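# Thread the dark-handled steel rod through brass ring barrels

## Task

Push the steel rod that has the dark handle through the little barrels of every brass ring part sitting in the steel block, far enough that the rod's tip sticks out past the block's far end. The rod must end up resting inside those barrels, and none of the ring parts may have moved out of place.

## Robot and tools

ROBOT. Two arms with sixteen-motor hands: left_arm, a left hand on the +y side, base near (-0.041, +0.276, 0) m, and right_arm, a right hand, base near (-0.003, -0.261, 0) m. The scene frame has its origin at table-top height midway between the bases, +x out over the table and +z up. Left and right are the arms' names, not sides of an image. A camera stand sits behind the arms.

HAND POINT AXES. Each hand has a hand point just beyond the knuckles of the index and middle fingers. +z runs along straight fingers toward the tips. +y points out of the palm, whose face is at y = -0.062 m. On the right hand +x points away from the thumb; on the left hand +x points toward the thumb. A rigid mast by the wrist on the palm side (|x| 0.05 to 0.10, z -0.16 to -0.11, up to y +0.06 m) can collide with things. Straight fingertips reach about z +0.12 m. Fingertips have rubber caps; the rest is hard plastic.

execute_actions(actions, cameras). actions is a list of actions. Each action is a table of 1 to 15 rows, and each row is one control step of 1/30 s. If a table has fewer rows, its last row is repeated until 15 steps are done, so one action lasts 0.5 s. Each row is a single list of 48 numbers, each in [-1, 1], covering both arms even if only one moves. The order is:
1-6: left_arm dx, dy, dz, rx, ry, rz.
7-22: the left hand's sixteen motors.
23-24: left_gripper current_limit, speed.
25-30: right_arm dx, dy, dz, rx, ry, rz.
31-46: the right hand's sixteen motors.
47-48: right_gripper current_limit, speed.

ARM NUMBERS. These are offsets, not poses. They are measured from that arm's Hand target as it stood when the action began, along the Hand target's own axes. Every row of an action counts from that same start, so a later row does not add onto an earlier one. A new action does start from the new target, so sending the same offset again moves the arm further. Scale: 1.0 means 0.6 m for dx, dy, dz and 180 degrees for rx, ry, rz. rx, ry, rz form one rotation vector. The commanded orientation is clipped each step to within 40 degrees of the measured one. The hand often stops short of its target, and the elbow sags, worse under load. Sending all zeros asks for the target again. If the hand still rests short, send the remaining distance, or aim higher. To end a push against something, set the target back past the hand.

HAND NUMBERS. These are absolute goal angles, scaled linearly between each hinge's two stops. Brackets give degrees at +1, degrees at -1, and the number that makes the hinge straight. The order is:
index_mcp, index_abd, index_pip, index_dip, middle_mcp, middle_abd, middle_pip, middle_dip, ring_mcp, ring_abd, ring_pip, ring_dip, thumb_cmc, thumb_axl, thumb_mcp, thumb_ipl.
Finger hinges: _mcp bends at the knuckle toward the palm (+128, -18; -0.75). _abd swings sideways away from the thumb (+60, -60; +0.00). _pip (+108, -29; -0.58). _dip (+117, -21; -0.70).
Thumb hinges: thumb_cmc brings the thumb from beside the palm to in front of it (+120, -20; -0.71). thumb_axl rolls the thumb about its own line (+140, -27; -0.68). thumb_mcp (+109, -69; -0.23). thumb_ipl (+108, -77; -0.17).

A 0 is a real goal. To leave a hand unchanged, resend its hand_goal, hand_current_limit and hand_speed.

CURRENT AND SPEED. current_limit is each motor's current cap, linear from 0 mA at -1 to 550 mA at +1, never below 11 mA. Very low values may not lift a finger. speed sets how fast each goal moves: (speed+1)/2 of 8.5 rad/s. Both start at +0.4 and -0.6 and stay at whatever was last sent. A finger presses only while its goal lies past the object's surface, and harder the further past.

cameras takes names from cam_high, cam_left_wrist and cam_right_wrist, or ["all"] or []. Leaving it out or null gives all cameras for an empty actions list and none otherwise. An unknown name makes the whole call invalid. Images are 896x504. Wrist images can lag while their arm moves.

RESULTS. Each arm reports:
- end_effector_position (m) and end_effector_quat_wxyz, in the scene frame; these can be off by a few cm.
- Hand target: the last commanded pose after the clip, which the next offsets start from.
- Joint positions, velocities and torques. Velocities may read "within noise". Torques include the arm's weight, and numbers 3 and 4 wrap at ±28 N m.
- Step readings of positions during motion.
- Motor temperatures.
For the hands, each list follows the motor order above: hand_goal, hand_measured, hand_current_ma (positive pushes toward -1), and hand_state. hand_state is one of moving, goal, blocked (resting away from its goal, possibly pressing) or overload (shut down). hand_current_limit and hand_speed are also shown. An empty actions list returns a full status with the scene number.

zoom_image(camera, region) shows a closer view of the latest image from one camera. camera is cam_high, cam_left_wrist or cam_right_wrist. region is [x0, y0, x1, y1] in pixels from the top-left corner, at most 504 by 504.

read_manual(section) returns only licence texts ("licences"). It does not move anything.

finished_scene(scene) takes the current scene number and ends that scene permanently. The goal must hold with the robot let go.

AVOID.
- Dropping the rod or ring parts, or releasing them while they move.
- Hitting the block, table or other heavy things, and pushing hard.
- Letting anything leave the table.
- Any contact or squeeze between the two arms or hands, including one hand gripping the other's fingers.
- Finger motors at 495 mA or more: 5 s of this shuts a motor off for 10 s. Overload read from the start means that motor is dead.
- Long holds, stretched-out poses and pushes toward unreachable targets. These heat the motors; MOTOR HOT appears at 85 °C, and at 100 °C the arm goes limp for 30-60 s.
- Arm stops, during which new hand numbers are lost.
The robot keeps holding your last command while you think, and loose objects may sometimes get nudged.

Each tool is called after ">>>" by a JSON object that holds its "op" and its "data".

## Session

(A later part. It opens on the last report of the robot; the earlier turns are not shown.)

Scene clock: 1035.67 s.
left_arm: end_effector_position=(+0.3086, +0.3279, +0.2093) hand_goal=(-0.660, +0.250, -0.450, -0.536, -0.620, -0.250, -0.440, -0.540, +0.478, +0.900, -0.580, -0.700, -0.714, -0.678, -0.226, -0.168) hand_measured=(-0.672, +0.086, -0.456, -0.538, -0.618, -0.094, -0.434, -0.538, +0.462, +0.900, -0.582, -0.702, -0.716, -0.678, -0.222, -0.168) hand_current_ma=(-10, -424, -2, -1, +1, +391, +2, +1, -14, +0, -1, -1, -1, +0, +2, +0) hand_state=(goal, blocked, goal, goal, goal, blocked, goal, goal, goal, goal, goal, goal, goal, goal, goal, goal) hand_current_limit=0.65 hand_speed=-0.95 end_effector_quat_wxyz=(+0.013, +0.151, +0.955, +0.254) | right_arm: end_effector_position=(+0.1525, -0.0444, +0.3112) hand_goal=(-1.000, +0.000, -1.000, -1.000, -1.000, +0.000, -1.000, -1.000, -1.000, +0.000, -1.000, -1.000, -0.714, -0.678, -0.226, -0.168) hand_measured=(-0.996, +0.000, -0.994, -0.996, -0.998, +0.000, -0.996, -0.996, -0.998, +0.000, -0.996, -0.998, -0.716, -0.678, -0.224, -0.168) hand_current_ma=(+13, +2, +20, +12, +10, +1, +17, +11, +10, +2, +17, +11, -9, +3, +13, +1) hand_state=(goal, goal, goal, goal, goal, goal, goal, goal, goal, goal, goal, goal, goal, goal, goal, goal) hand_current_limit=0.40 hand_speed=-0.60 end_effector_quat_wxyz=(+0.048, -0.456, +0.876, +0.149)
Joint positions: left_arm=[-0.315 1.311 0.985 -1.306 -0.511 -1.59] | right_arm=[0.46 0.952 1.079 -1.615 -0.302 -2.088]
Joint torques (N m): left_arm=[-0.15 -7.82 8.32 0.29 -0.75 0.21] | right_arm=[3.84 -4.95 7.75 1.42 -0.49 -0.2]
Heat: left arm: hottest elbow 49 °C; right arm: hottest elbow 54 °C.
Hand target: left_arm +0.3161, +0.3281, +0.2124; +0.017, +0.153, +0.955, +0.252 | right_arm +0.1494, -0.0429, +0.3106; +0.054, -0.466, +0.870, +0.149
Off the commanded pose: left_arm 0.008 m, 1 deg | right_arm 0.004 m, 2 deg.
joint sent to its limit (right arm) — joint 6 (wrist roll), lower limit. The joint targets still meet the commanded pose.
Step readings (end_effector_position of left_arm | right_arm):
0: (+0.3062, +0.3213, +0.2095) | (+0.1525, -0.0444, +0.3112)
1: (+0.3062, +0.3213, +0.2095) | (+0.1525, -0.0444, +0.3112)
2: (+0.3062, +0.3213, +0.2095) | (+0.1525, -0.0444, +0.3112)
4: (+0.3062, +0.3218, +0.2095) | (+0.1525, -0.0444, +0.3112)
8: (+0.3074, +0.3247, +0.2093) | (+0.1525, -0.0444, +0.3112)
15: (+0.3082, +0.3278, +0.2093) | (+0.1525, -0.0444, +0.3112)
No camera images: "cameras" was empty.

>>> {"op": "execute_actions", "data": {"actions": [[[0.0008,0.0072,0.0041,0,0,0,-0.66,0.25,-0.45,-0.535,-0.62,-0.25,-0.44,-0.54,0.479,0.9,-0.58,-0.7,-0.714,-0.678,-0.226,-0.168,0.65,-0.95,0,0,0,0,0,0,-1,0,-1,-1,-1,0,-1,-1,-1,0,-1,-1,-0.714,-0.678,-0.226,-0.168,0.4,-0.6],[0.0016,0.01445,0.00815,0,0,0,-0.66,0.25,-0.45,-0.535,-0.62,-0.25,-0.44,-0.54,0.479,0.9,-0.58,-0.7,-0.714,-0.678,-0.226,-0.168,0.65,-0.95,0,0,0,0,0,0,-1,0,-1,-1,-1,0,-1,-1,-1,0,-1,-1,-0.714,-0.678,-0.226,-0.168,0.4,-0.6]],[[0.0007,0.008,-0.015,0,0,0,-0.66,0.25,-0.45,-0.535,-0.62,-0.25,-0.44,-0.54,0.479,0.9,-0.58,-0.7,-0.714,-0.678,-0.226,-0.168,0.65,-0.95,0,0,0,0,0,0,-1,0,-1,-1,-1,0,-1,-1,-1,0,-1,-1,-0.714,-0.678,-0.226,-0.168,0.4,-0.6],[0.0014,0.0154,-0.0276,0,0,0,-0.66,0.25,-0.45,-0.535,-0.62,-0.25,-0.44,-0.54,0.479,0.9,-0.58,-0.7,-0.714,-0.678,-0.226,-0.168,0.65,-0.95,0,0,0,0,0,0,-1,0,-1,-1,-1,0,-1,-1,-1,0,-1,-1,-0.714,-0.678,-0.226,-0.168,0.4,-0.6]]], "cameras": ["cam_high","cam_right_wrist"]}}

>>> {"op": "zoom_image", "data": {"camera": "cam_right_wrist", "region": [545, 30, 755, 150]}}

Scene clock: 1037.90 s.
left_arm: end_effector_position=(+0.3075, +0.3386, +0.2150) hand_goal=(-0.660, +0.250, -0.450, -0.536, -0.620, -0.250, -0.440, -0.540, +0.478, +0.900, -0.580, -0.700, -0.714, -0.678, -0.226, -0.168) hand_measured=(-0.672, +0.086, -0.456, -0.538, -0.618, -0.094, -0.434, -0.538, +0.462, +0.900, -0.582, -0.702, -0.716, -0.678, -0.222, -0.168) hand_current_ma=(-10, -424, -2, -1, +1, +390, +2, +1, -14, +0, -1, -1, -1, +0, +2, +0) hand_state=(goal, blocked, goal, goal, goal, blocked, goal, goal, goal, goal, goal, goal, goal, goal, goal, goal) hand_current_limit=0.65 hand_speed=-0.95 end_effector_quat_wxyz=(-0.001, +0.156, +0.954, +0.255) | right_arm: end_effector_position=(+0.1525, -0.0444, +0.3112) hand_goal=(-1.000, +0.000, -1.000, -1.000, -1.000, +0.000, -1.000, -1.000, -1.000, +0.000, -1.000, -1.000, -0.714, -0.678, -0.226, -0.168) hand_measured=(-0.996, +0.000, -0.994, -0.996, -0.998, +0.000, -0.996, -0.996, -0.998, +0.000, -0.996, -0.998, -0.716, -0.678, -0.224, -0.168) hand_current_ma=(+13, +2, +20, +12, +10, +1, +17, +11, +10, +2, +17, +11, -9, +3, +13, +1) hand_state=(goal, goal, goal, goal, goal, goal, goal, goal, goal, goal, goal, goal, goal, goal, goal, goal) hand_current_limit=0.40 hand_speed=-0.60 end_effector_quat_wxyz=(+0.048, -0.456, +0.876, +0.149)
Joint positions: left_arm=[-0.286 1.305 0.993 -1.332 -0.511 -1.553] | right_arm=[0.46 0.952 1.079 -1.615 -0.302 -2.088]
Joint torques (N m): left_arm=[-0.15 -9.05 10.06 -0.17 -0.82 0.23] | right_arm=[3.49 -4.66 7.79 1.25 -0.49 -0.16]
Heat: left arm: hottest elbow 49 °C; right arm: hottest elbow 54 °C.
Hand target: left_arm +0.3182, +0.3378, +0.2314; +0.017, +0.153, +0.955, +0.252 | right_arm +0.1494, -0.0429, +0.3106; +0.054, -0.466, +0.870, +0.149
Off the commanded pose: left_arm 0.019 m, 2 deg | right_arm 0.004 m, 2 deg.
joint sent to its limit (right arm) — joint 6 (wrist roll), lower limit. The joint targets still meet the commanded pose.
Step readings (end_effector_position of left_arm | right_arm):
0: (+0.3086, +0.3279, +0.2093) | (+0.1525, -0.0444, +0.3112)
1: (+0.3086, +0.3279, +0.2093) | (+0.1525, -0.0444, +0.3112)
2: (+0.3089, +0.3281, +0.2092) | (+0.1525, -0.0444, +0.3112)
4: (+0.3099, +0.3294, +0.2092) | (+0.1525, -0.0444, +0.3112)
8: (+0.3111, +0.3349, +0.2090) | (+0.1525, -0.0444, +0.3112)
15: (+0.3118, +0.3373, +0.2091) | (+0.1525, -0.0444, +0.3112)
16: (+0.3119, +0.3373, +0.2091) | (+0.1525, -0.0444, +0.3112)
17: (+0.3118, +0.3373, +0.2091) | (+0.1525, -0.0444, +0.3112)
19: (+0.3106, +0.3377, +0.2095) | (+0.1525, -0.0444, +0.3112)
23: (+0.3077, +0.3386, +0.2108) | (+0.1525, -0.0444, +0.3112)
30: (+0.3073, +0.3387, +0.2146) | (+0.1525, -0.0444, +0.3112)
camera_calibration:
cam_right_wrist: T_world_to_cam=[[-0.086428, 0.938984, 0.332926, -0.0199892], [0.716154, -0.173754, 0.675968, -0.376118], [0.692571, 0.296849, -0.657439, 0.2398], [0, 0, 0, 1]] pos_world=[0.101552, -0.117767, 0.418553]
Images, in order (width x height): cam_high 896x504, cam_right_wrist 896x504.

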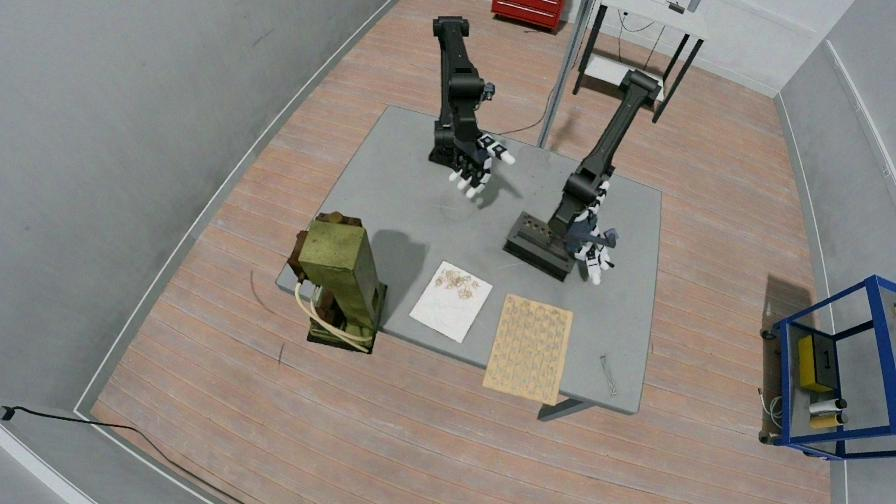

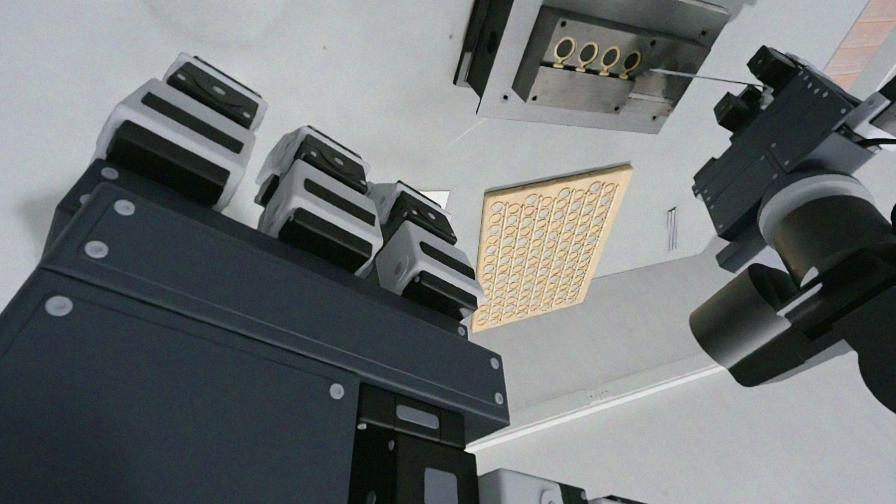

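Scaled by 2.400 from the camera's 896x504 image, which has a finer 1280x720 frame.

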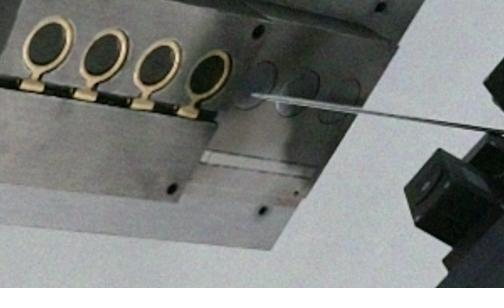

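>>> {"op": "execute_actions", "data": {"actions": [[[-0.0044,0.0070,-0.0117,0,0,0,-0.66,0.25,-0.45,-0.535,-0.62,-0.25,-0.44,-0.54,0.479,0.9,-0.58,-0.7,-0.714,-0.678,-0.226,-0.168,0.65,-0.95,0,0,0,0,0,0,-1,0,-1,-1,-1,0,-1,-1,-1,0,-1,-1,-0.714,-0.678,-0.226,-0.168,0.4,-0.6]],[[0,0,0,0,0,0,-0.66,0.25,-0.45,-0.535,-0.62,-0.25,-0.44,-0.54,0.479,0.9,-0.58,-0.7,-0.714,-0.678,-0.226,-0.168,0.65,-0.95,0,0,0,0,0,0,-1,0,-1,-1,-1,0,-1,-1,-1,0,-1,-1,-0.714,-0.678,-0.226,-0.168,0.4,-0.6]]], "cameras": []}}

Scene clock: 1039.87 s.
left_arm: end_effector_position=(+0.3106, +0.3377, +0.2237) hand_goal=(-0.660, +0.250, -0.450, -0.536, -0.620, -0.250, -0.440, -0.540, +0.478, +0.900, -0.580, -0.700, -0.714, -0.678, -0.226, -0.168) hand_measured=(-0.672, +0.086, -0.456, -0.538, -0.618, -0.094, -0.434, -0.538, +0.462, +0.900, -0.582, -0.702, -0.716, -0.678, -0.222, -0.168) hand_current_ma=(-10, -424, -2, -1, +1, +390, +2, +1, -14, +0, -1, -1, -1, +0, +2, +0) hand_state=(goal, blocked, goal, goal, goal, blocked, goal, goal, goal, goal, goal, goal, goal, goal, goal, goal) hand_current_limit=0.65 hand_speed=-0.95 end_effector_quat_wxyz=(+0.000, +0.156, +0.954, +0.255) | right_arm: end_effector_position=(+0.1525, -0.0444, +0.3112) hand_goal=(-1.000, +0.000, -1.000, -1.000, -1.000, +0.000, -1.000, -1.000, -1.000, +0.000, -1.000, -1.000, -0.714, -0.678, -0.226, -0.168) hand_measured=(-0.996, +0.000, -0.994, -0.996, -0.998, +0.000, -0.996, -0.996, -0.998, +0.000, -0.996, -0.998, -0.716, -0.678, -0.224, -0.168) hand_current_ma=(+13, +2, +20, +12, +10, +1, +17, +11, +10, +2, +17, +11, -9, +3, +13, +1) hand_state=(goal, goal, goal, goal, goal, goal, goal, goal, goal, goal, goal, goal, goal, goal, goal, goal) hand_current_limit=0.40 hand_speed=-0.60 end_effector_quat_wxyz=(+0.048, -0.456, +0.876, +0.149)
Joint positions: left_arm=[-0.286 1.305 1.017 -1.354 -0.511 -1.553] | right_arm=[0.46 0.952 1.079 -1.615 -0.302 -2.088]
Joint torques (N m): left_arm=[-0.73 -9.05 10.17 -0.13 -0.82 0.21] | right_arm=[2.96 -4.6 7.91 1.47 -0.46 -0.14]
Heat: left arm: hottest elbow 49 °C; right arm: hottest elbow 54 °C.
Hand target: left_arm +0.3210, +0.3372, +0.2394; +0.017, +0.153, +0.955, +0.252 | right_arm +0.1494, -0.0429, +0.3106; +0.054, -0.466, +0.870, +0.149
Off the commanded pose: left_arm 0.019 m, 2 deg | right_arm 0.004 m, 2 deg.
joint sent to its limit (right arm) — joint 6 (wrist roll), lower limit. The joint targets still meet the commanded pose.
Step readings (end_effector_position of left_arm | right_arm):
0: (+0.3075, +0.3386, +0.2151) | (+0.1525, -0.0444, +0.3112)
1: (+0.3074, +0.3387, +0.2151) | (+0.1525, -0.0444, +0.3112)
2: (+0.3074, +0.3387, +0.2155) | (+0.1525, -0.0444, +0.3112)
4: (+0.3076, +0.3386, +0.2174) | (+0.1525, -0.0444, +0.3112)
8: (+0.3100, +0.3379, +0.2221) | (+0.1525, -0.0444, +0.3112)
15: (+0.3108, +0.3377, +0.2237) | (+0.1525, -0.0444, +0.3112)
16: (+0.3107, +0.3377, +0.2237) | (+0.1525, -0.0444, +0.3112)
17: (+0.3107, +0.3377, +0.2237) | (+0.1525, -0.0444, +0.3112)
19: (+0.3107, +0.3377, +0.2237) | (+0.1525, -0.0444, +0.3112)
23: (+0.3107, +0.3377, +0.2237) | (+0.1525, -0.0444, +0.3112)
30: (+0.3106, +0.3377, +0.2237) | (+0.1525, -0.0444, +0.3112)
No camera images: "cameras" was empty.

>>> {"op": "execute_actions", "data": {"actions": [[[-0.0058,0.0070,-0.0117,0,0,0,-0.66,0.25,-0.45,-0.535,-0.62,-0.25,-0.44,-0.54,0.479,0.9,-0.58,-0.7,-0.714,-0.678,-0.226,-0.168,0.65,-0.95,0,0,0,0,0,0,-1,0,-1,-1,-1,0,-1,-1,-1,0,-1,-1,-0.714,-0.678,-0.226,-0.168,0.4,-0.6]]], "cameras": []}}

Scene clock: 1041.17 s.
left_arm: end_effector_position=(+0.3142, +0.3366, +0.2332) hand_goal=(-0.660, +0.250, -0.450, -0.536, -0.620, -0.250, -0.440, -0.540, +0.478, +0.900, -0.580, -0.700, -0.714, -0.678, -0.226, -0.168) hand_measured=(-0.672, +0.086, -0.456, -0.538, -0.618, -0.094, -0.434, -0.538, +0.462, +0.900, -0.582, -0.702, -0.716, -0.678, -0.222, -0.168) hand_current_ma=(-10, -424, -2, -1, +1, +390, +2, +1, -14, +0, -1, -1, -1, +0, +2, +0) hand_state=(goal, blocked, goal, goal, goal, blocked, goal, goal, goal, goal, goal, goal, goal, goal, goal, goal) hand_current_limit=0.65 hand_speed=-0.95 end_effector_quat_wxyz=(+0.003, +0.156, +0.954, +0.254) | right_arm: end_effector_position=(+0.1525, -0.0444, +0.3112) hand_goal=(-1.000, +0.000, -1.000, -1.000, -1.000, +0.000, -1.000, -1.000, -1.000, +0.000, -1.000, -1.000, -0.714, -0.678, -0.226, -0.168) hand_measured=(-0.996, +0.000, -0.994, -0.996, -0.998, +0.000, -0.996, -0.996, -0.998, +0.000, -0.996, -0.998, -0.716, -0.678, -0.224, -0.168) hand_current_ma=(+13, +2, +20, +12, +10, +1, +17, +11, +10, +2, +17, +11, -9, +3, +13, +1) hand_state=(goal, goal, goal, goal, goal, goal, goal, goal, goal, goal, goal, goal, goal, goal, goal, goal) hand_current_limit=0.40 hand_speed=-0.60 end_effector_quat_wxyz=(+0.048, -0.456, +0.876, +0.149)
Joint positions: left_arm=[-0.286 1.305 1.044 -1.374 -0.511 -1.552] | right_arm=[0.46 0.952 1.079 -1.615 -0.302 -2.088]
Joint torques (N m): left_arm=[-0.73 -8.76 10.04 -0.24 -0.79 0.18] | right_arm=[3.43 -4.78 8.09 1.57 -0.43 -0.17]
Heat: left arm: hottest elbow 49 °C; right arm: hottest elbow 54 °C.
Hand target: left_arm +0.3248, +0.3362, +0.2475; +0.017, +0.153, +0.955, +0.252 | right_arm +0.1494, -0.0429, +0.3106; +0.054, -0.466, +0.870, +0.149
Off the commanded pose: left_arm 0.018 m, 2 deg | right_arm 0.004 m, 2 deg.
joint sent to its limit (right arm) — joint 6 (wrist roll), lower limit. The joint targets still meet the commanded pose.
Step readings (end_effector_position of left_arm | right_arm):
0: (+0.3106, +0.3377, +0.2237) | (+0.1525, -0.0444, +0.3112)
1: (+0.3107, +0.3377, +0.2239) | (+0.1525, -0.0444, +0.3112)
2: (+0.3105, +0.3377, +0.2242) | (+0.1525, -0.0444, +0.3112)
4: (+0.3107, +0.3377, +0.2262) | (+0.1525, -0.0444, +0.3112)
8: (+0.3134, +0.3369, +0.2313) | (+0.1525, -0.0444, +0.3112)
15: (+0.3143, +0.3366, +0.2332) | (+0.1525, -0.0444, +0.3112)
No camera images: "cameras" was empty.

>>> {"op": "execute_actions", "data": {"actions": [[[0.0012,-0.0100,0.0146,0,0,0,-0.66,0.25,-0.45,-0.535,-0.62,-0.25,-0.44,-0.54,0.479,0.9,-0.58,-0.7,-0.714,-0.678,-0.226,-0.168,0.65,-0.95,0,0,0,0,0,0,-1,0,-1,-1,-1,0,-1,-1,-1,0,-1,-1,-0.714,-0.678,-0.226,-0.168,0.4,-0.6],[0.0024,-0.0200,0.0291,0,0,0,-0.66,0.25,-0.45,-0.535,-0.62,-0.25,-0.44,-0.54,0.479,0.9,-0.58,-0.7,-0.714,-0.678,-0.226,-0.168,0.65,-0.95,0,0,0,0,0,0,-1,0,-1,-1,-1,0,-1,-1,-1,0,-1,-1,-0.714,-0.678,-0.226,-0.168,0.4,-0.6],[0.0035,-0.03003,0.04365,0,0,0,-0.66,0.25,-0.45,-0.535,-0.62,-0.25,-0.44,-0.54,0.479,0.9,-0.58,-0.7,-0.714,-0.678,-0.226,-0.168,0.65,-0.95,0,0,0,0,0,0,-1,0,-1,-1,-1,0,-1,-1,-1,0,-1,-1,-0.714,-0.678,-0.226,-0.168,0.4,-0.6]]], "cameras": ["cam_high","cam_right_wrist"]}}

>>> {"op": "zoom_image", "data": {"camera": "cam_right_wrist", "region": [545, 30, 755, 150]}}

>>> {"op": "zoom_image", "data": {"camera": "cam_right_wrist", "region": [590, 50, 667, 94]}}

>>> {"op": "zoom_image", "data": {"camera": "cam_high", "region": [528, 218, 576, 252]}}

Scene clock: 1042.97 s.
left_arm: end_effector_position=(+0.3190, +0.3352, +0.2225) hand_goal=(-0.660, +0.250, -0.450, -0.536, -0.620, -0.250, -0.440, -0.540, +0.478, +0.900, -0.580, -0.700, -0.714, -0.678, -0.226, -0.168) hand_measured=(-0.672, +0.086, -0.456, -0.538, -0.618, -0.094, -0.434, -0.538, +0.462, +0.900, -0.582, -0.702, -0.716, -0.678, -0.222, -0.168) hand_current_ma=(-10, -424, -2, -1, +1, +390, +2, +1, -14, +0, -1, -1, -1, +0, +2, +0) hand_state=(goal, blocked, goal, goal, goal, blocked, goal, goal, goal, goal, goal, goal, goal, goal, goal, goal) hand_current_limit=0.65 hand_speed=-0.95 end_effector_quat_wxyz=(+0.023, +0.151, +0.956, +0.252) | right_arm: end_effector_position=(+0.1525, -0.0444, +0.3112) hand_goal=(-1.000, +0.000, -1.000, -1.000, -1.000, +0.000, -1.000, -1.000, -1.000, +0.000, -1.000, -1.000, -0.714, -0.678, -0.226, -0.168) hand_measured=(-0.996, +0.000, -0.994, -0.996, -0.998, +0.000, -0.996, -0.996, -0.998, +0.000, -0.996, -0.998, -0.716, -0.678, -0.224, -0.168) hand_current_ma=(+13, +2, +20, +12, +10, +1, +17, +11, +10, +2, +17, +11, -9, +3, +13, +1) hand_state=(goal, goal, goal, goal, goal, goal, goal, goal, goal, goal, goal, goal, goal, goal, goal, goal) hand_current_limit=0.40 hand_speed=-0.60 end_effector_quat_wxyz=(+0.048, -0.456, +0.876, +0.149)
Joint positions: left_arm=[-0.286 1.305 1.018 -1.307 -0.511 -1.552] | right_arm=[0.46 0.952 1.079 -1.615 -0.302 -2.088]
Joint torques (N m): left_arm=[-0.85 -7.71 6.95 0.28 -0.76 0.09] | right_arm=[3.02 -5.07 7.73 1.61 -0.52 -0.17]
Heat: left arm: hottest elbow 49 °C; right arm: hottest elbow 54 °C.
Hand target: left_arm +0.3206, +0.3344, +0.2160; +0.017, +0.153, +0.955, +0.252 | right_arm +0.1494, -0.0429, +0.3106; +0.054, -0.466, +0.870, +0.149
Off the commanded pose: left_arm 0.007 m, 1 deg | right_arm 0.004 m, 2 deg.
joint sent to its limit (right arm) — joint 6 (wrist roll), lower limit. The joint targets still meet the commanded pose.
Step readings (end_effector_position of left_arm | right_arm):
0: (+0.3142, +0.3366, +0.2332) | (+0.1525, -0.0444, +0.3112)
1: (+0.3142, +0.3366, +0.2332) | (+0.1525, -0.0444, +0.3112)
2: (+0.3142, +0.3366, +0.2332) | (+0.1525, -0.0444, +0.3112)
4: (+0.3160, +0.3361, +0.2329) | (+0.1525, -0.0444, +0.3112)
8: (+0.3203, +0.3348, +0.2288) | (+0.1525, -0.0444, +0.3112)
15: (+0.3184, +0.3354, +0.2225) | (+0.1525, -0.0444, +0.3112)
camera_calibration:
cam_right_wrist: T_world_to_cam=[[-0.086428, 0.938984, 0.332926, -0.0199892], [0.716154, -0.173754, 0.675968, -0.376118], [0.692571, 0.296849, -0.657439, 0.2398], [0, 0, 0, 1]] pos_world=[0.101552, -0.117767, 0.418553]
Images, in order (width x height): cam_high 896x504, cam_right_wrist 896x504.

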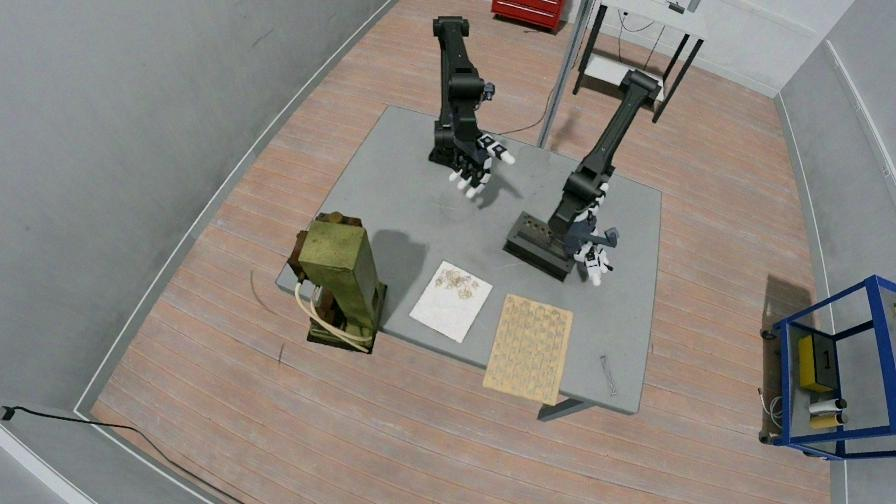

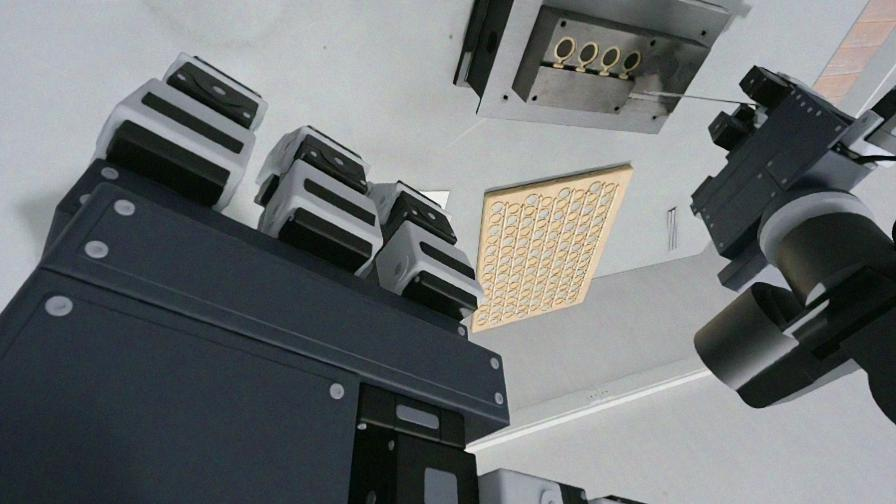

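Scaled by 2.400 from the camera's 896x504 image, which has a finer 1280x720 frame.

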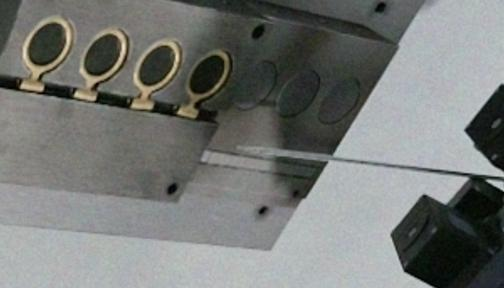

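Scaled by 6.545 from the camera's 896x504 image, which has a finer 1280x720 frame.

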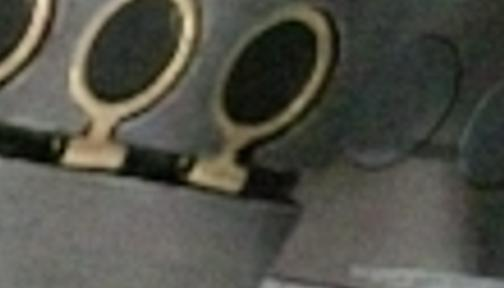

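Scaled by 10.500 from the camera's 896x504 image, which has a finer 1280x720 frame.

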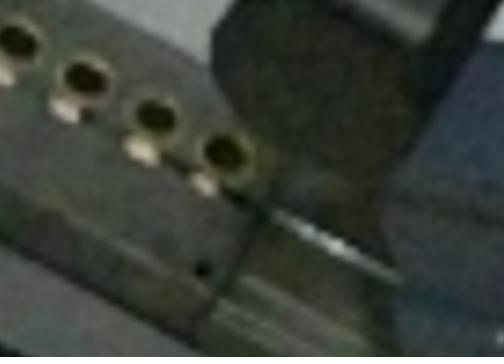

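>>> {"op": "execute_actions", "data": {"actions": [[[0.0017,-0.0041,0.0069,0,0,0,-0.66,0.25,-0.45,-0.535,-0.62,-0.25,-0.44,-0.54,0.479,0.9,-0.58,-0.7,-0.714,-0.678,-0.226,-0.168,0.65,-0.95,0,0,0,0,0,0,-1,0,-1,-1,-1,0,-1,-1,-1,0,-1,-1,-0.714,-0.678,-0.226,-0.168,0.4,-0.6],[0.00343,-0.00815,0.01379,0,0,0,-0.66,0.25,-0.45,-0.535,-0.62,-0.25,-0.44,-0.54,0.479,0.9,-0.58,-0.7,-0.714,-0.678,-0.226,-0.168,0.65,-0.95,0,0,0,0,0,0,-1,0,-1,-1,-1,0,-1,-1,-1,0,-1,-1,-0.714,-0.678,-0.226,-0.168,0.4,-0.6]]], "cameras": []}}

Scene clock: 1044.20 s.
left_arm: end_effector_position=(+0.3167, +0.3359, +0.2129) hand_goal=(-0.660, +0.250, -0.450, -0.536, -0.620, -0.250, -0.440, -0.540, +0.478, +0.900, -0.580, -0.700, -0.714, -0.678, -0.226, -0.168) hand_measured=(-0.672, +0.086, -0.456, -0.538, -0.618, -0.094, -0.434, -0.538, +0.462, +0.900, -0.582, -0.702, -0.716, -0.678, -0.222, -0.168) hand_current_ma=(-10, -424, -2, -1, +1, +390, +2, +1, -14, +0, -1, -1, -1, +0, +2, +0) hand_state=(goal, blocked, goal, goal, goal, blocked, goal, goal, goal, goal, goal, goal, goal, goal, goal, goal) hand_current_limit=0.65 hand_speed=-0.95 end_effector_quat_wxyz=(+0.023, +0.151, +0.956, +0.252) | right_arm: end_effector_position=(+0.1525, -0.0444, +0.3112) hand_goal=(-1.000, +0.000, -1.000, -1.000, -1.000, +0.000, -1.000, -1.000, -1.000, +0.000, -1.000, -1.000, -0.714, -0.678, -0.226, -0.168) hand_measured=(-0.996, +0.000, -0.994, -0.996, -0.998, +0.000, -0.996, -0.996, -0.998, +0.000, -0.996, -0.998, -0.716, -0.678, -0.224, -0.168) hand_current_ma=(+13, +2, +20, +12, +10, +1, +17, +11, +10, +2, +17, +11, -9, +3, +13, +1) hand_state=(goal, goal, goal, goal, goal, goal, goal, goal, goal, goal, goal, goal, goal, goal, goal, goal) hand_current_limit=0.40 hand_speed=-0.60 end_effector_quat_wxyz=(+0.048, -0.456, +0.876, +0.149)
Joint positions: left_arm=[-0.286 1.307 0.993 -1.281 -0.511 -1.552] | right_arm=[0.46 0.952 1.079 -1.615 -0.302 -2.088]
Joint torques (N m): left_arm=[-1.03 -7.41 6.83 0.39 -0.77 0.11] | right_arm=[3.25 -5.07 7.79 1.4 -0.46 -0.17]
Heat: left arm: hottest elbow 49 °C; right arm: hottest elbow 54 °C.
Hand target: left_arm +0.3182, +0.3350, +0.2064; +0.017, +0.153, +0.955, +0.252 | right_arm +0.1494, -0.0429, +0.3106; +0.054, -0.466, +0.870, +0.149
Off the commanded pose: left_arm 0.007 m, 1 deg | right_arm 0.004 m, 2 deg.
joint sent to its limit (right arm) — joint 6 (wrist roll), lower limit. The joint targets still meet the commanded pose.
Step readings (end_effector_position of left_arm | right_arm):
0: (+0.3190, +0.3352, +0.2225) | (+0.1525, -0.0444, +0.3112)
1: (+0.3190, +0.3352, +0.2225) | (+0.1525, -0.0444, +0.3112)
2: (+0.3190, +0.3352, +0.2222) | (+0.1525, -0.0444, +0.3112)
4: (+0.3191, +0.3352, +0.2203) | (+0.1525, -0.0444, +0.3112)
8: (+0.3167, +0.3359, +0.2148) | (+0.1525, -0.0444, +0.3112)
15: (+0.3167, +0.3359, +0.2129) | (+0.1525, -0.0444, +0.3112)
No camera images: "cameras" was empty.

>>> {"op": "execute_actions", "data": {"actions": [[[0.00215,-0.00595,-0.0029,0,0,0,-0.66,0.25,-0.45,-0.535,-0.62,-0.25,-0.44,-0.54,0.479,0.9,-0.58,-0.7,-0.714,-0.678,-0.226,-0.168,0.65,-0.95,0,0,0,0,0,0,-1,0,-1,-1,-1,0,-1,-1,-1,0,-1,-1,-0.714,-0.678,-0.226,-0.168,0.4,-0.6],[0.00431,-0.0119,-0.00585,0,0,0,-0.66,0.25,-0.45,-0.535,-0.62,-0.25,-0.44,-0.54,0.479,0.9,-0.58,-0.7,-0.714,-0.678,-0.226,-0.168,0.65,-0.95,0,0,0,0,0,0,-1,0,-1,-1,-1,0,-1,-1,-1,0,-1,-1,-0.714,-0.678,-0.226,-0.168,0.4,-0.6]]], "cameras": ["cam_high","cam_right_wrist"]}}

>>> {"op": "zoom_image", "data": {"camera": "cam_right_wrist", "region": [612, 65, 648, 86]}}

>>> {"op": "zoom_image", "data": {"camera": "cam_right_wrist", "region": [590, 50, 667, 94]}}

>>> {"op": "zoom_image", "data": {"camera": "cam_high", "region": [528, 218, 576, 252]}}

>>> {"op": "zoom_image", "data": {"camera": "cam_right_wrist", "region": [545, 30, 755, 150]}}

Scene clock: 1045.70 s.
left_arm: end_effector_position=(+0.3154, +0.3305, +0.2115) hand_goal=(-0.660, +0.250, -0.450, -0.536, -0.620, -0.250, -0.440, -0.540, +0.478, +0.900, -0.580, -0.700, -0.714, -0.678, -0.226, -0.168) hand_measured=(-0.672, +0.086, -0.456, -0.538, -0.618, -0.094, -0.434, -0.538, +0.462, +0.900, -0.582, -0.702, -0.716, -0.678, -0.222, -0.168) hand_current_ma=(-10, -424, -2, -1, +1, +390, +2, +1, -14, +0, -1, -1, -1, +0, +2, +0) hand_state=(goal, blocked, goal, goal, goal, blocked, goal, goal, goal, goal, goal, goal, goal, goal, goal, goal) hand_current_limit=0.65 hand_speed=-0.95 end_effector_quat_wxyz=(+0.025, +0.153, +0.955, +0.252) | right_arm: end_effector_position=(+0.1525, -0.0444, +0.3112) hand_goal=(-1.000, +0.000, -1.000, -1.000, -1.000, +0.000, -1.000, -1.000, -1.000, +0.000, -1.000, -1.000, -0.714, -0.678, -0.226, -0.168) hand_measured=(-0.996, +0.000, -0.994, -0.996, -0.998, +0.000, -0.996, -0.996, -0.998, +0.000, -0.996, -0.998, -0.716, -0.678, -0.224, -0.168) hand_current_ma=(+13, +2, +20, +12, +10, +1, +17, +11, +10, +2, +17, +11, -9, +3, +13, +1) hand_state=(goal, goal, goal, goal, goal, goal, goal, goal, goal, goal, goal, goal, goal, goal, goal, goal) hand_current_limit=0.40 hand_speed=-0.60 end_effector_quat_wxyz=(+0.048, -0.456, +0.876, +0.149)
Joint positions: left_arm=[-0.303 1.307 0.99 -1.281 -0.511 -1.566] | right_arm=[0.46 0.952 1.079 -1.615 -0.302 -2.088]
Joint torques (N m): left_arm=[-1.61 -7.3 6.8 -0.1 -0.74 -0.01] | right_arm=[3.02 -4.84 7.69 1.58 -0.42 -0.14]
Heat: left arm: hottest elbow 49 °C; right arm: hottest elbow 54 °C.
Hand target: left_arm +0.3133, +0.3281, +0.2061; +0.017, +0.153, +0.955, +0.252 | right_arm +0.1494, -0.0429, +0.3106; +0.054, -0.466, +0.870, +0.149
Off the commanded pose: left_arm 0.006 m, 1 deg | right_arm 0.004 m, 2 deg.
joint sent to its limit (right arm) — joint 6 (wrist roll), lower limit. The joint targets still meet the commanded pose.
Step readings (end_effector_position of left_arm | right_arm):
0: (+0.3167, +0.3359, +0.2129) | (+0.1525, -0.0444, +0.3112)
1: (+0.3167, +0.3359, +0.2129) | (+0.1525, -0.0444, +0.3112)
2: (+0.3167, +0.3359, +0.2129) | (+0.1525, -0.0444, +0.3112)
4: (+0.3166, +0.3354, +0.2128) | (+0.1525, -0.0444, +0.3112)
8: (+0.3159, +0.3323, +0.2119) | (+0.1525, -0.0444, +0.3112)
15: (+0.3155, +0.3305, +0.2116) | (+0.1525, -0.0444, +0.3112)
camera_calibration:
cam_right_wrist: T_world_to_cam=[[-0.086428, 0.938984, 0.332926, -0.0199892], [0.716154, -0.173754, 0.675968, -0.376118], [0.692571, 0.296849, -0.657439, 0.2398], [0, 0, 0, 1]] pos_world=[0.101552, -0.117767, 0.418553]
Images, in order (width x height): cam_high 896x504, cam_right_wrist 896x504.

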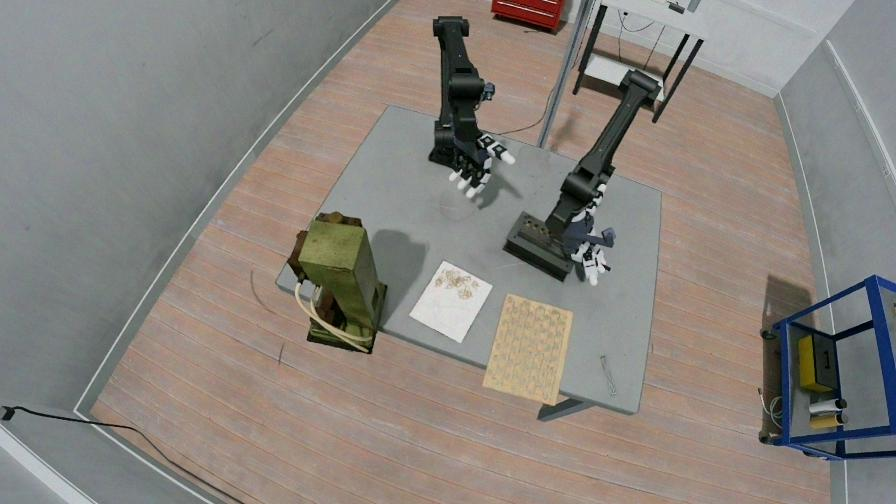

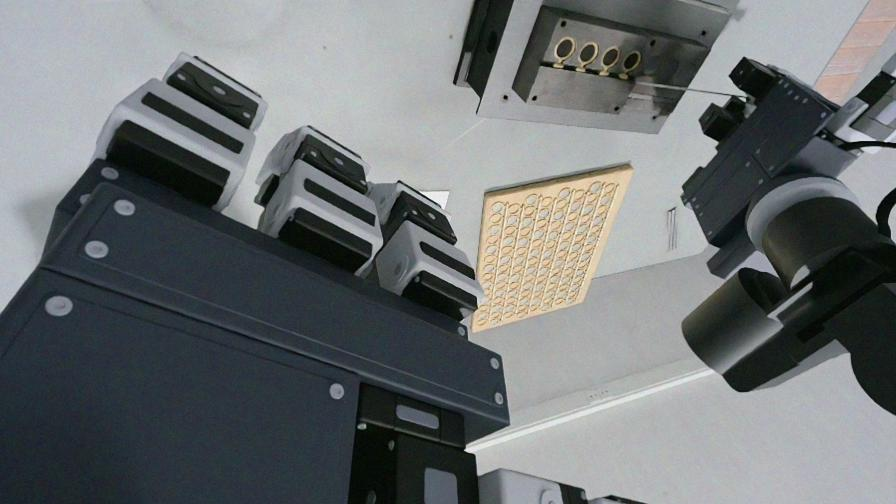

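Scaled by 14.000 from the camera's 896x504 image, which has a finer 1280x720 frame.

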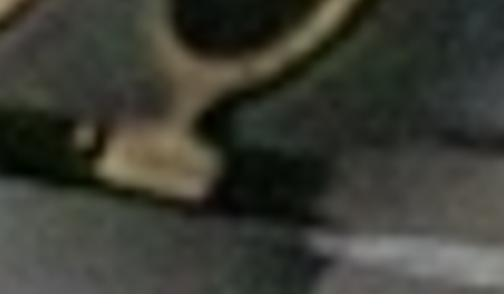

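Scaled by 6.545 from the camera's 896x504 image, which has a finer 1280x720 frame.

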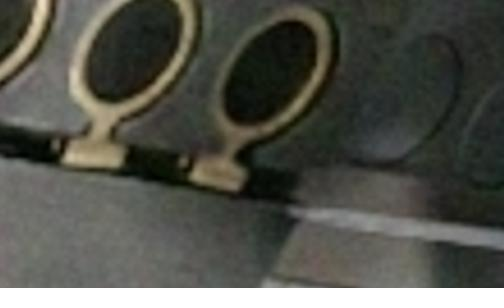

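Scaled by 10.500 from the camera's 896x504 image, which has a finer 1280x720 frame.

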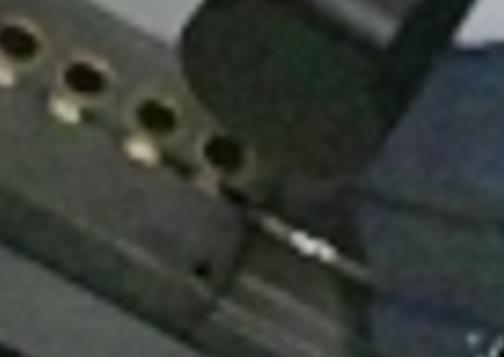

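Scaled by 2.400 from the camera's 896x504 image, which has a finer 1280x720 frame.

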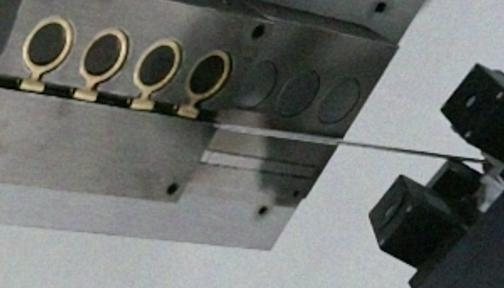

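>>> {"op": "execute_actions", "data": {"actions": [[[0,0,0,-0.00033,-0.00352,0.0063,-0.66,0.25,-0.45,-0.535,-0.62,-0.25,-0.44,-0.54,0.479,0.9,-0.58,-0.7,-0.714,-0.678,-0.226,-0.168,0.65,-0.95,0,0,0,0,0,0,-1,0,-1,-1,-1,0,-1,-1,-1,0,-1,-1,-0.714,-0.678,-0.226,-0.168,0.4,-0.6]]], "cameras": ["cam_high","cam_right_wrist"]}}

>>> {"op": "zoom_image", "data": {"camera": "cam_right_wrist", "region": [612, 65, 648, 86]}}

>>> {"op": "zoom_image", "data": {"camera": "cam_right_wrist", "region": [590, 50, 667, 94]}}

>>> {"op": "zoom_image", "data": {"camera": "cam_high", "region": [528, 218, 576, 252]}}

Scene clock: 1047.73 s.
left_arm: end_effector_position=(+0.3122, +0.3314, +0.2077) hand_goal=(-0.660, +0.250, -0.450, -0.536, -0.620, -0.250, -0.440, -0.540, +0.478, +0.900, -0.580, -0.700, -0.714, -0.678, -0.226, -0.168) hand_measured=(-0.672, +0.086, -0.456, -0.538, -0.618, -0.094, -0.434, -0.538, +0.462, +0.900, -0.582, -0.702, -0.716, -0.678, -0.222, -0.168) hand_current_ma=(-10, -424, -2, -1, +1, +390, +2, +1, -14, +0, -1, -1, -1, +0, +2, +0) hand_state=(goal, blocked, goal, goal, goal, blocked, goal, goal, goal, goal, goal, goal, goal, goal, goal, goal) hand_current_limit=0.65 hand_speed=-0.95 end_effector_quat_wxyz=(+0.019, +0.155, +0.955, +0.252) | right_arm: end_effector_position=(+0.1525, -0.0444, +0.3112) hand_goal=(-1.000, +0.000, -1.000, -1.000, -1.000, +0.000, -1.000, -1.000, -1.000, +0.000, -1.000, -1.000, -0.714, -0.678, -0.226, -0.168) hand_measured=(-0.996, +0.000, -0.994, -0.996, -0.998, +0.000, -0.996, -0.996, -0.998, +0.000, -0.996, -0.998, -0.716, -0.678, -0.224, -0.168) hand_current_ma=(+13, +2, +20, +12, +10, +1, +17, +11, +10, +2, +17, +11, -9, +3, +13, +1) hand_state=(goal, goal, goal, goal, goal, goal, goal, goal, goal, goal, goal, goal, goal, goal, goal, goal) hand_current_limit=0.40 hand_speed=-0.60 end_effector_quat_wxyz=(+0.048, -0.456, +0.876, +0.149)
Joint positions: left_arm=[-0.303 1.307 0.978 -1.281 -0.511 -1.565] | right_arm=[0.46 0.952 1.079 -1.615 -0.302 -2.088]
Joint torques (N m): left_arm=[-1.9 -8.29 6.63 0.28 -0.78 0.23] | right_arm=[4.25 -5.66 7.84 1.51 -0.45 -0.12]
Heat: left arm: hottest elbow 49 °C; right arm: hottest elbow 54 °C.
Hand target: left_arm +0.3133, +0.3282, +0.2061; +0.020, +0.164, +0.954, +0.252 | right_arm +0.1494, -0.0429, +0.3106; +0.054, -0.466, +0.870, +0.149
Off the commanded pose: left_arm 0.004 m, 1 deg | right_arm 0.004 m, 2 deg.
joint sent to its limit (right arm) — joint 6 (wrist roll), lower limit. The joint targets still meet the commanded pose.
Step readings (end_effector_position of left_arm | right_arm):
0: (+0.3154, +0.3305, +0.2115) | (+0.1525, -0.0444, +0.3112)
1: (+0.3154, +0.3305, +0.2115) | (+0.1525, -0.0444, +0.3112)
2: (+0.3153, +0.3305, +0.2114) | (+0.1525, -0.0444, +0.3112)
4: (+0.3145, +0.3307, +0.2105) | (+0.1525, -0.0444, +0.3112)
8: (+0.3124, +0.3313, +0.2081) | (+0.1525, -0.0444, +0.3112)
15: (+0.3121, +0.3314, +0.2077) | (+0.1525, -0.0444, +0.3112)
camera_calibration:
cam_right_wrist: T_world_to_cam=[[-0.086428, 0.938984, 0.332926, -0.0199892], [0.716154, -0.173754, 0.675968, -0.376118], [0.692571, 0.296849, -0.657439, 0.2398], [0, 0, 0, 1]] pos_world=[0.101552, -0.117767, 0.418553]
Images, in order (width x height): cam_high 896x504, cam_right_wrist 896x504.

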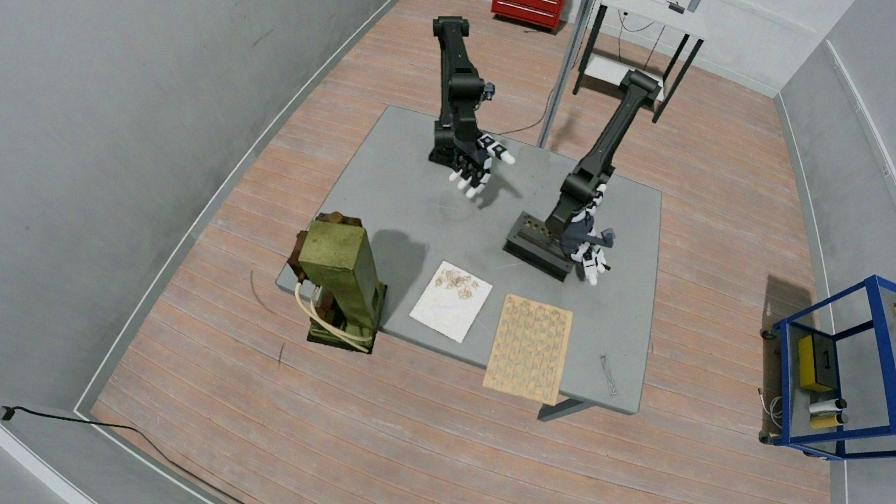

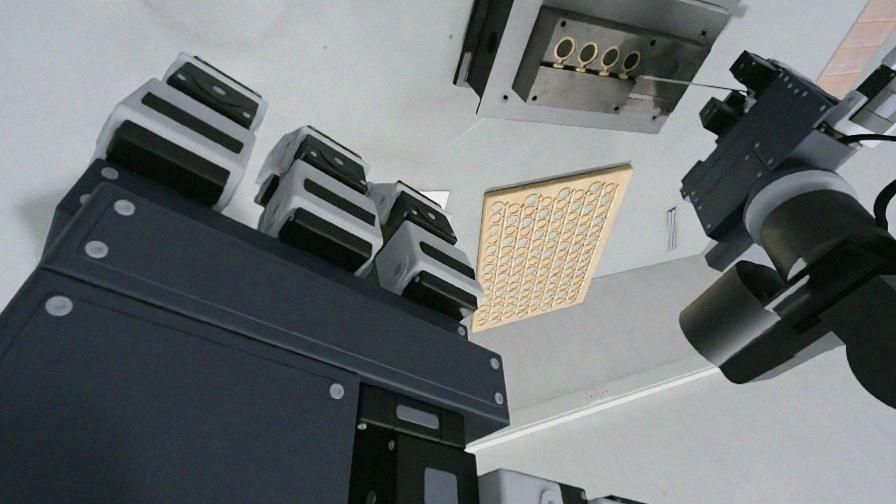

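Scaled by 14.000 from the camera's 896x504 image, which has a finer 1280x720 frame.

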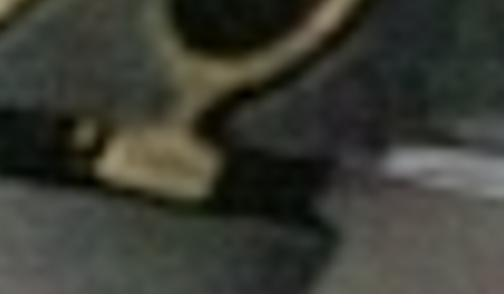

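Scaled by 6.545 from the camera's 896x504 image, which has a finer 1280x720 frame.

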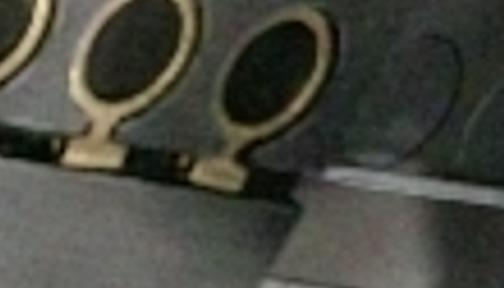

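Scaled by 10.500 from the camera's 896x504 image, which has a finer 1280x720 frame.

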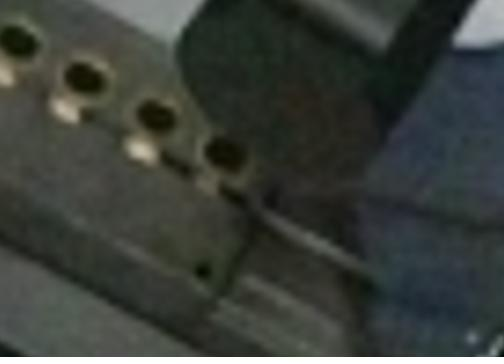

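>>> {"op": "execute_actions", "data": {"actions": [[[-0.00365,0.00039,0,-0.00032,-0.00289,-0.00163,-0.66,0.25,-0.45,-0.535,-0.62,-0.25,-0.44,-0.54,0.479,0.9,-0.58,-0.7,-0.714,-0.678,-0.226,-0.168,0.65,-0.95,0,0,0,0,0,0,-1,0,-1,-1,-1,0,-1,-1,-1,0,-1,-1,-0.714,-0.678,-0.226,-0.168,0.4,-0.6]]], "cameras": []}}

Scene clock: 1052.00 s.
left_arm: end_effector_position=(+0.3138, +0.3309, +0.2075) hand_goal=(-0.660, +0.250, -0.450, -0.536, -0.620, -0.250, -0.440, -0.540, +0.478, +0.900, -0.580, -0.700, -0.714, -0.678, -0.226, -0.168) hand_measured=(-0.672, +0.086, -0.456, -0.538, -0.618, -0.094, -0.434, -0.538, +0.462, +0.900, -0.582, -0.702, -0.716, -0.678, -0.222, -0.168) hand_current_ma=(-10, -424, -2, -1, +1, +390, +2, +1, -14, +0, -1, -1, -1, +0, +2, +0) hand_state=(goal, blocked, goal, goal, goal, blocked, goal, goal, goal, goal, goal, goal, goal, goal, goal, goal) hand_current_limit=0.65 hand_speed=-0.95 end_effector_quat_wxyz=(+0.023, +0.154, +0.955, +0.252) | right_arm: end_effector_position=(+0.1525, -0.0444, +0.3112) hand_goal=(-1.000, +0.000, -1.000, -1.000, -1.000, +0.000, -1.000, -1.000, -1.000, +0.000, -1.000, -1.000, -0.714, -0.678, -0.226, -0.168) hand_measured=(-0.996, +0.000, -0.994, -0.996, -0.998, +0.000, -0.996, -0.996, -0.998, +0.000, -0.996, -0.998, -0.716, -0.678, -0.224, -0.168) hand_current_ma=(+13, +2, +20, +12, +10, +1, +17, +11, +10, +2, +17, +11, -9, +3, +13, +1) hand_state=(goal, goal, goal, goal, goal, goal, goal, goal, goal, goal, goal, goal, goal, goal, goal, goal) hand_current_limit=0.40 hand_speed=-0.60 end_effector_quat_wxyz=(+0.048, -0.456, +0.876, +0.149)
Joint positions: left_arm=[-0.303 1.307 0.978 -1.272 -0.511 -1.564] | right_arm=[0.46 0.952 1.079 -1.615 -0.302 -2.088]
Joint torques (N m): left_arm=[-1.14 -8.7 6.78 0.5 -0.8 0.22] | right_arm=[3.31 -5.3 7.68 1.47 -0.46 -0.11]
Heat: left arm: hottest elbow 48 °C; right arm: hottest elbow 54 °C.
Hand target: left_arm +0.3154, +0.3277, +0.2061; +0.025, +0.163, +0.954, +0.252 | right_arm +0.1494, -0.0429, +0.3106; +0.054, -0.466, +0.870, +0.149
Off the commanded pose: left_arm 0.004 m, 1 deg | right_arm 0.004 m, 2 deg.
joint sent to its limit (right arm) — joint 6 (wrist roll), lower limit. The joint targets still meet the commanded pose.
Step readings (end_effector_position of left_arm | right_arm):
0: (+0.3122, +0.3314, +0.2077) | (+0.1525, -0.0444, +0.3112)
1: (+0.3122, +0.3314, +0.2077) | (+0.1525, -0.0444, +0.3112)
2: (+0.3123, +0.3313, +0.2077) | (+0.1525, -0.0444, +0.3112)
4: (+0.3128, +0.3312, +0.2076) | (+0.1525, -0.0444, +0.3112)
8: (+0.3136, +0.3309, +0.2075) | (+0.1525, -0.0444, +0.3112)
15: (+0.3138, +0.3309, +0.2075) | (+0.1525, -0.0444, +0.3112)
No camera images: "cameras" was empty.

>>> {"op": "execute_actions", "data": {"actions": [], "cameras": ["cam_high","cam_right_wrist"]}}

>>> {"op": "zoom_image", "data": {"camera": "cam_right_wrist", "region": [612, 65, 648, 86]}}

>>> {"op": "zoom_image", "data": {"camera": "cam_right_wrist", "region": [590, 50, 667, 94]}}

>>> {"op": "zoom_image", "data": {"camera": "cam_high", "region": [528, 218, 576, 252]}}

>>> {"op": "zoom_image", "data": {"camera": "cam_right_wrist", "region": [545, 30, 755, 150]}}

Scene clock: 1052.87 s.
left_arm: end_effector_position=(+0.3138, +0.3309, +0.2075) hand_goal=(-0.660, +0.250, -0.450, -0.536, -0.620, -0.250, -0.440, -0.540, +0.478, +0.900, -0.580, -0.700, -0.714, -0.678, -0.226, -0.168) hand_measured=(-0.672, +0.086, -0.456, -0.538, -0.618, -0.094, -0.434, -0.538, +0.462, +0.900, -0.582, -0.702, -0.716, -0.678, -0.222, -0.168) hand_current_ma=(-10, -424, -2, -1, +1, +390, +2, +1, -14, +0, -1, -1, -1, +0, +2, +0) hand_state=(goal, blocked, goal, goal, goal, blocked, goal, goal, goal, goal, goal, goal, goal, goal, goal, goal) hand_current_limit=0.65 hand_speed=-0.95 end_effector_quat_wxyz=(+0.023, +0.154, +0.955, +0.252) | right_arm: end_effector_position=(+0.1525, -0.0444, +0.3112) hand_goal=(-1.000, +0.000, -1.000, -1.000, -1.000, +0.000, -1.000, -1.000, -1.000, +0.000, -1.000, -1.000, -0.714, -0.678, -0.226, -0.168) hand_measured=(-0.996, +0.000, -0.994, -0.996, -0.998, +0.000, -0.996, -0.996, -0.998, +0.000, -0.996, -0.998, -0.716, -0.678, -0.224, -0.168) hand_current_ma=(+13, +2, +20, +12, +10, +1, +17, +11, +10, +2, +17, +11, -9, +3, +13, +1) hand_state=(goal, goal, goal, goal, goal, goal, goal, goal, goal, goal, goal, goal, goal, goal, goal, goal) hand_current_limit=0.40 hand_speed=-0.60 end_effector_quat_wxyz=(+0.048, -0.456, +0.876, +0.149)
Joint positions: left_arm=[-0.303 1.307 0.978 -1.272 -0.511 -1.564] | right_arm=[0.46 0.952 1.079 -1.615 -0.302 -2.088]
Joint velocities: within noise
Joint torques (N m): left_arm=[-1.85 -8.7 6.86 0.5 -0.83 0.19] | right_arm=[3.37 -5.6 7.72 1.57 -0.46 -0.16]
Motor temperatures (°C): left_arm=[27 31 48 24 30 25] | right_arm=[28 23 54 25 24 27]
Heat: left arm: hottest elbow 48 °C; right arm: hottest elbow 54 °C.
Hand target: left_arm +0.3154, +0.3277, +0.2061; +0.025, +0.163, +0.954, +0.252 | right_arm +0.1494, -0.0429, +0.3106; +0.054, -0.466, +0.870, +0.149
Off the commanded pose: left_arm 0.004 m, 1 deg | right_arm 0.004 m, 2 deg.
camera_calibration:
cam_right_wrist: T_world_to_cam=[[-0.086428, 0.938984, 0.332926, -0.0199892], [0.716154, -0.173754, 0.675968, -0.376118], [0.692571, 0.296849, -0.657439, 0.2398], [0, 0, 0, 1]] pos_world=[0.101552, -0.117767, 0.418553]
Images, in order (width x height): cam_high 896x504, cam_right_wrist 896x504.

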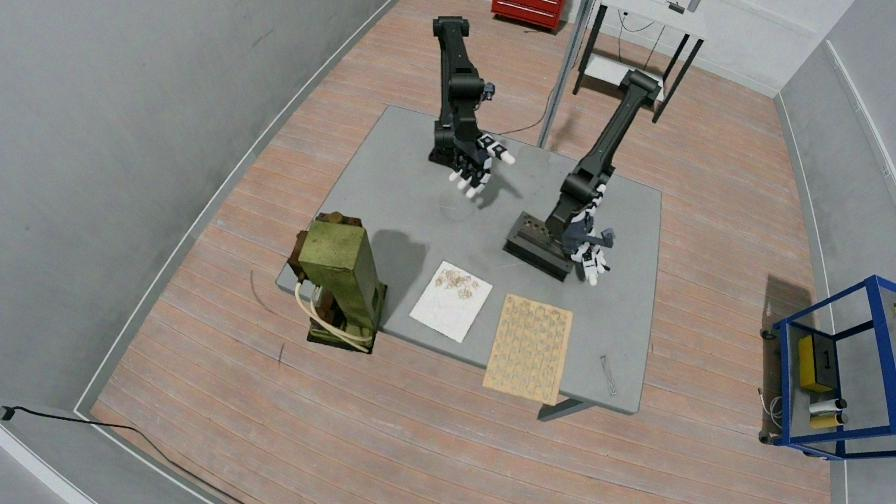

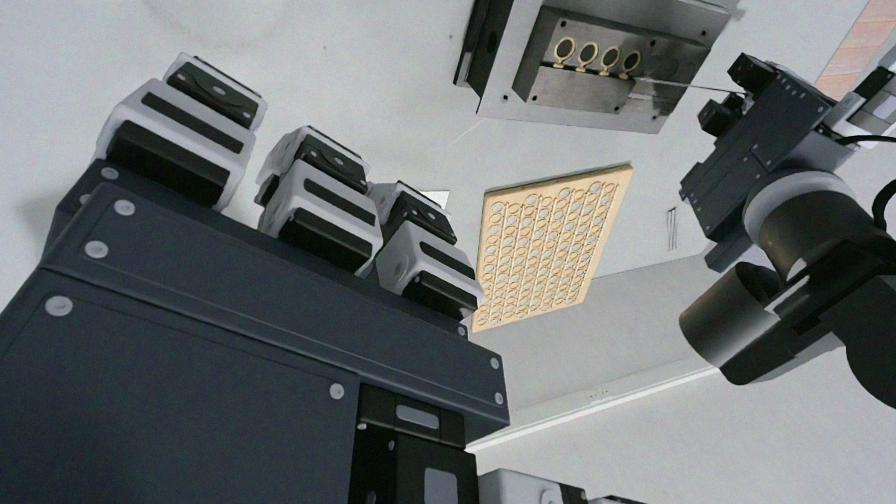

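Scaled by 14.000 from the camera's 896x504 image, which has a finer 1280x720 frame.

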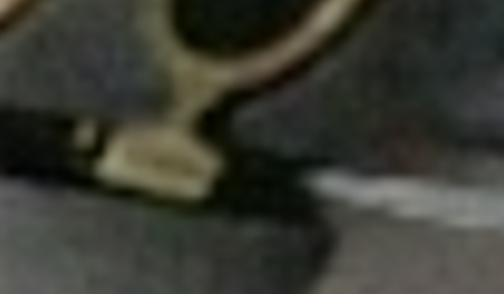

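Scaled by 6.545 from the camera's 896x504 image, which has a finer 1280x720 frame.

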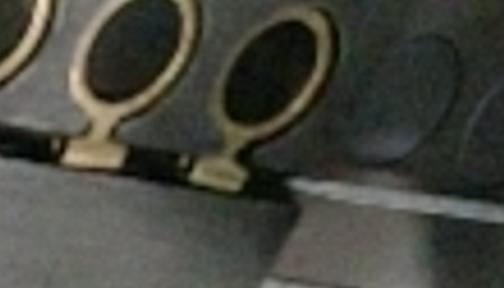

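Scaled by 10.500 from the camera's 896x504 image, which has a finer 1280x720 frame.

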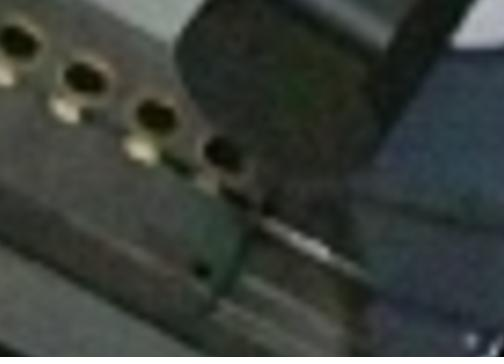

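Scaled by 2.400 from the camera's 896x504 image, which has a finer 1280x720 frame.

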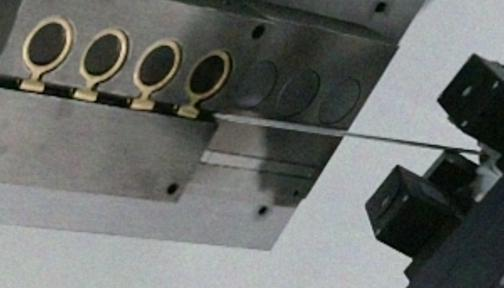

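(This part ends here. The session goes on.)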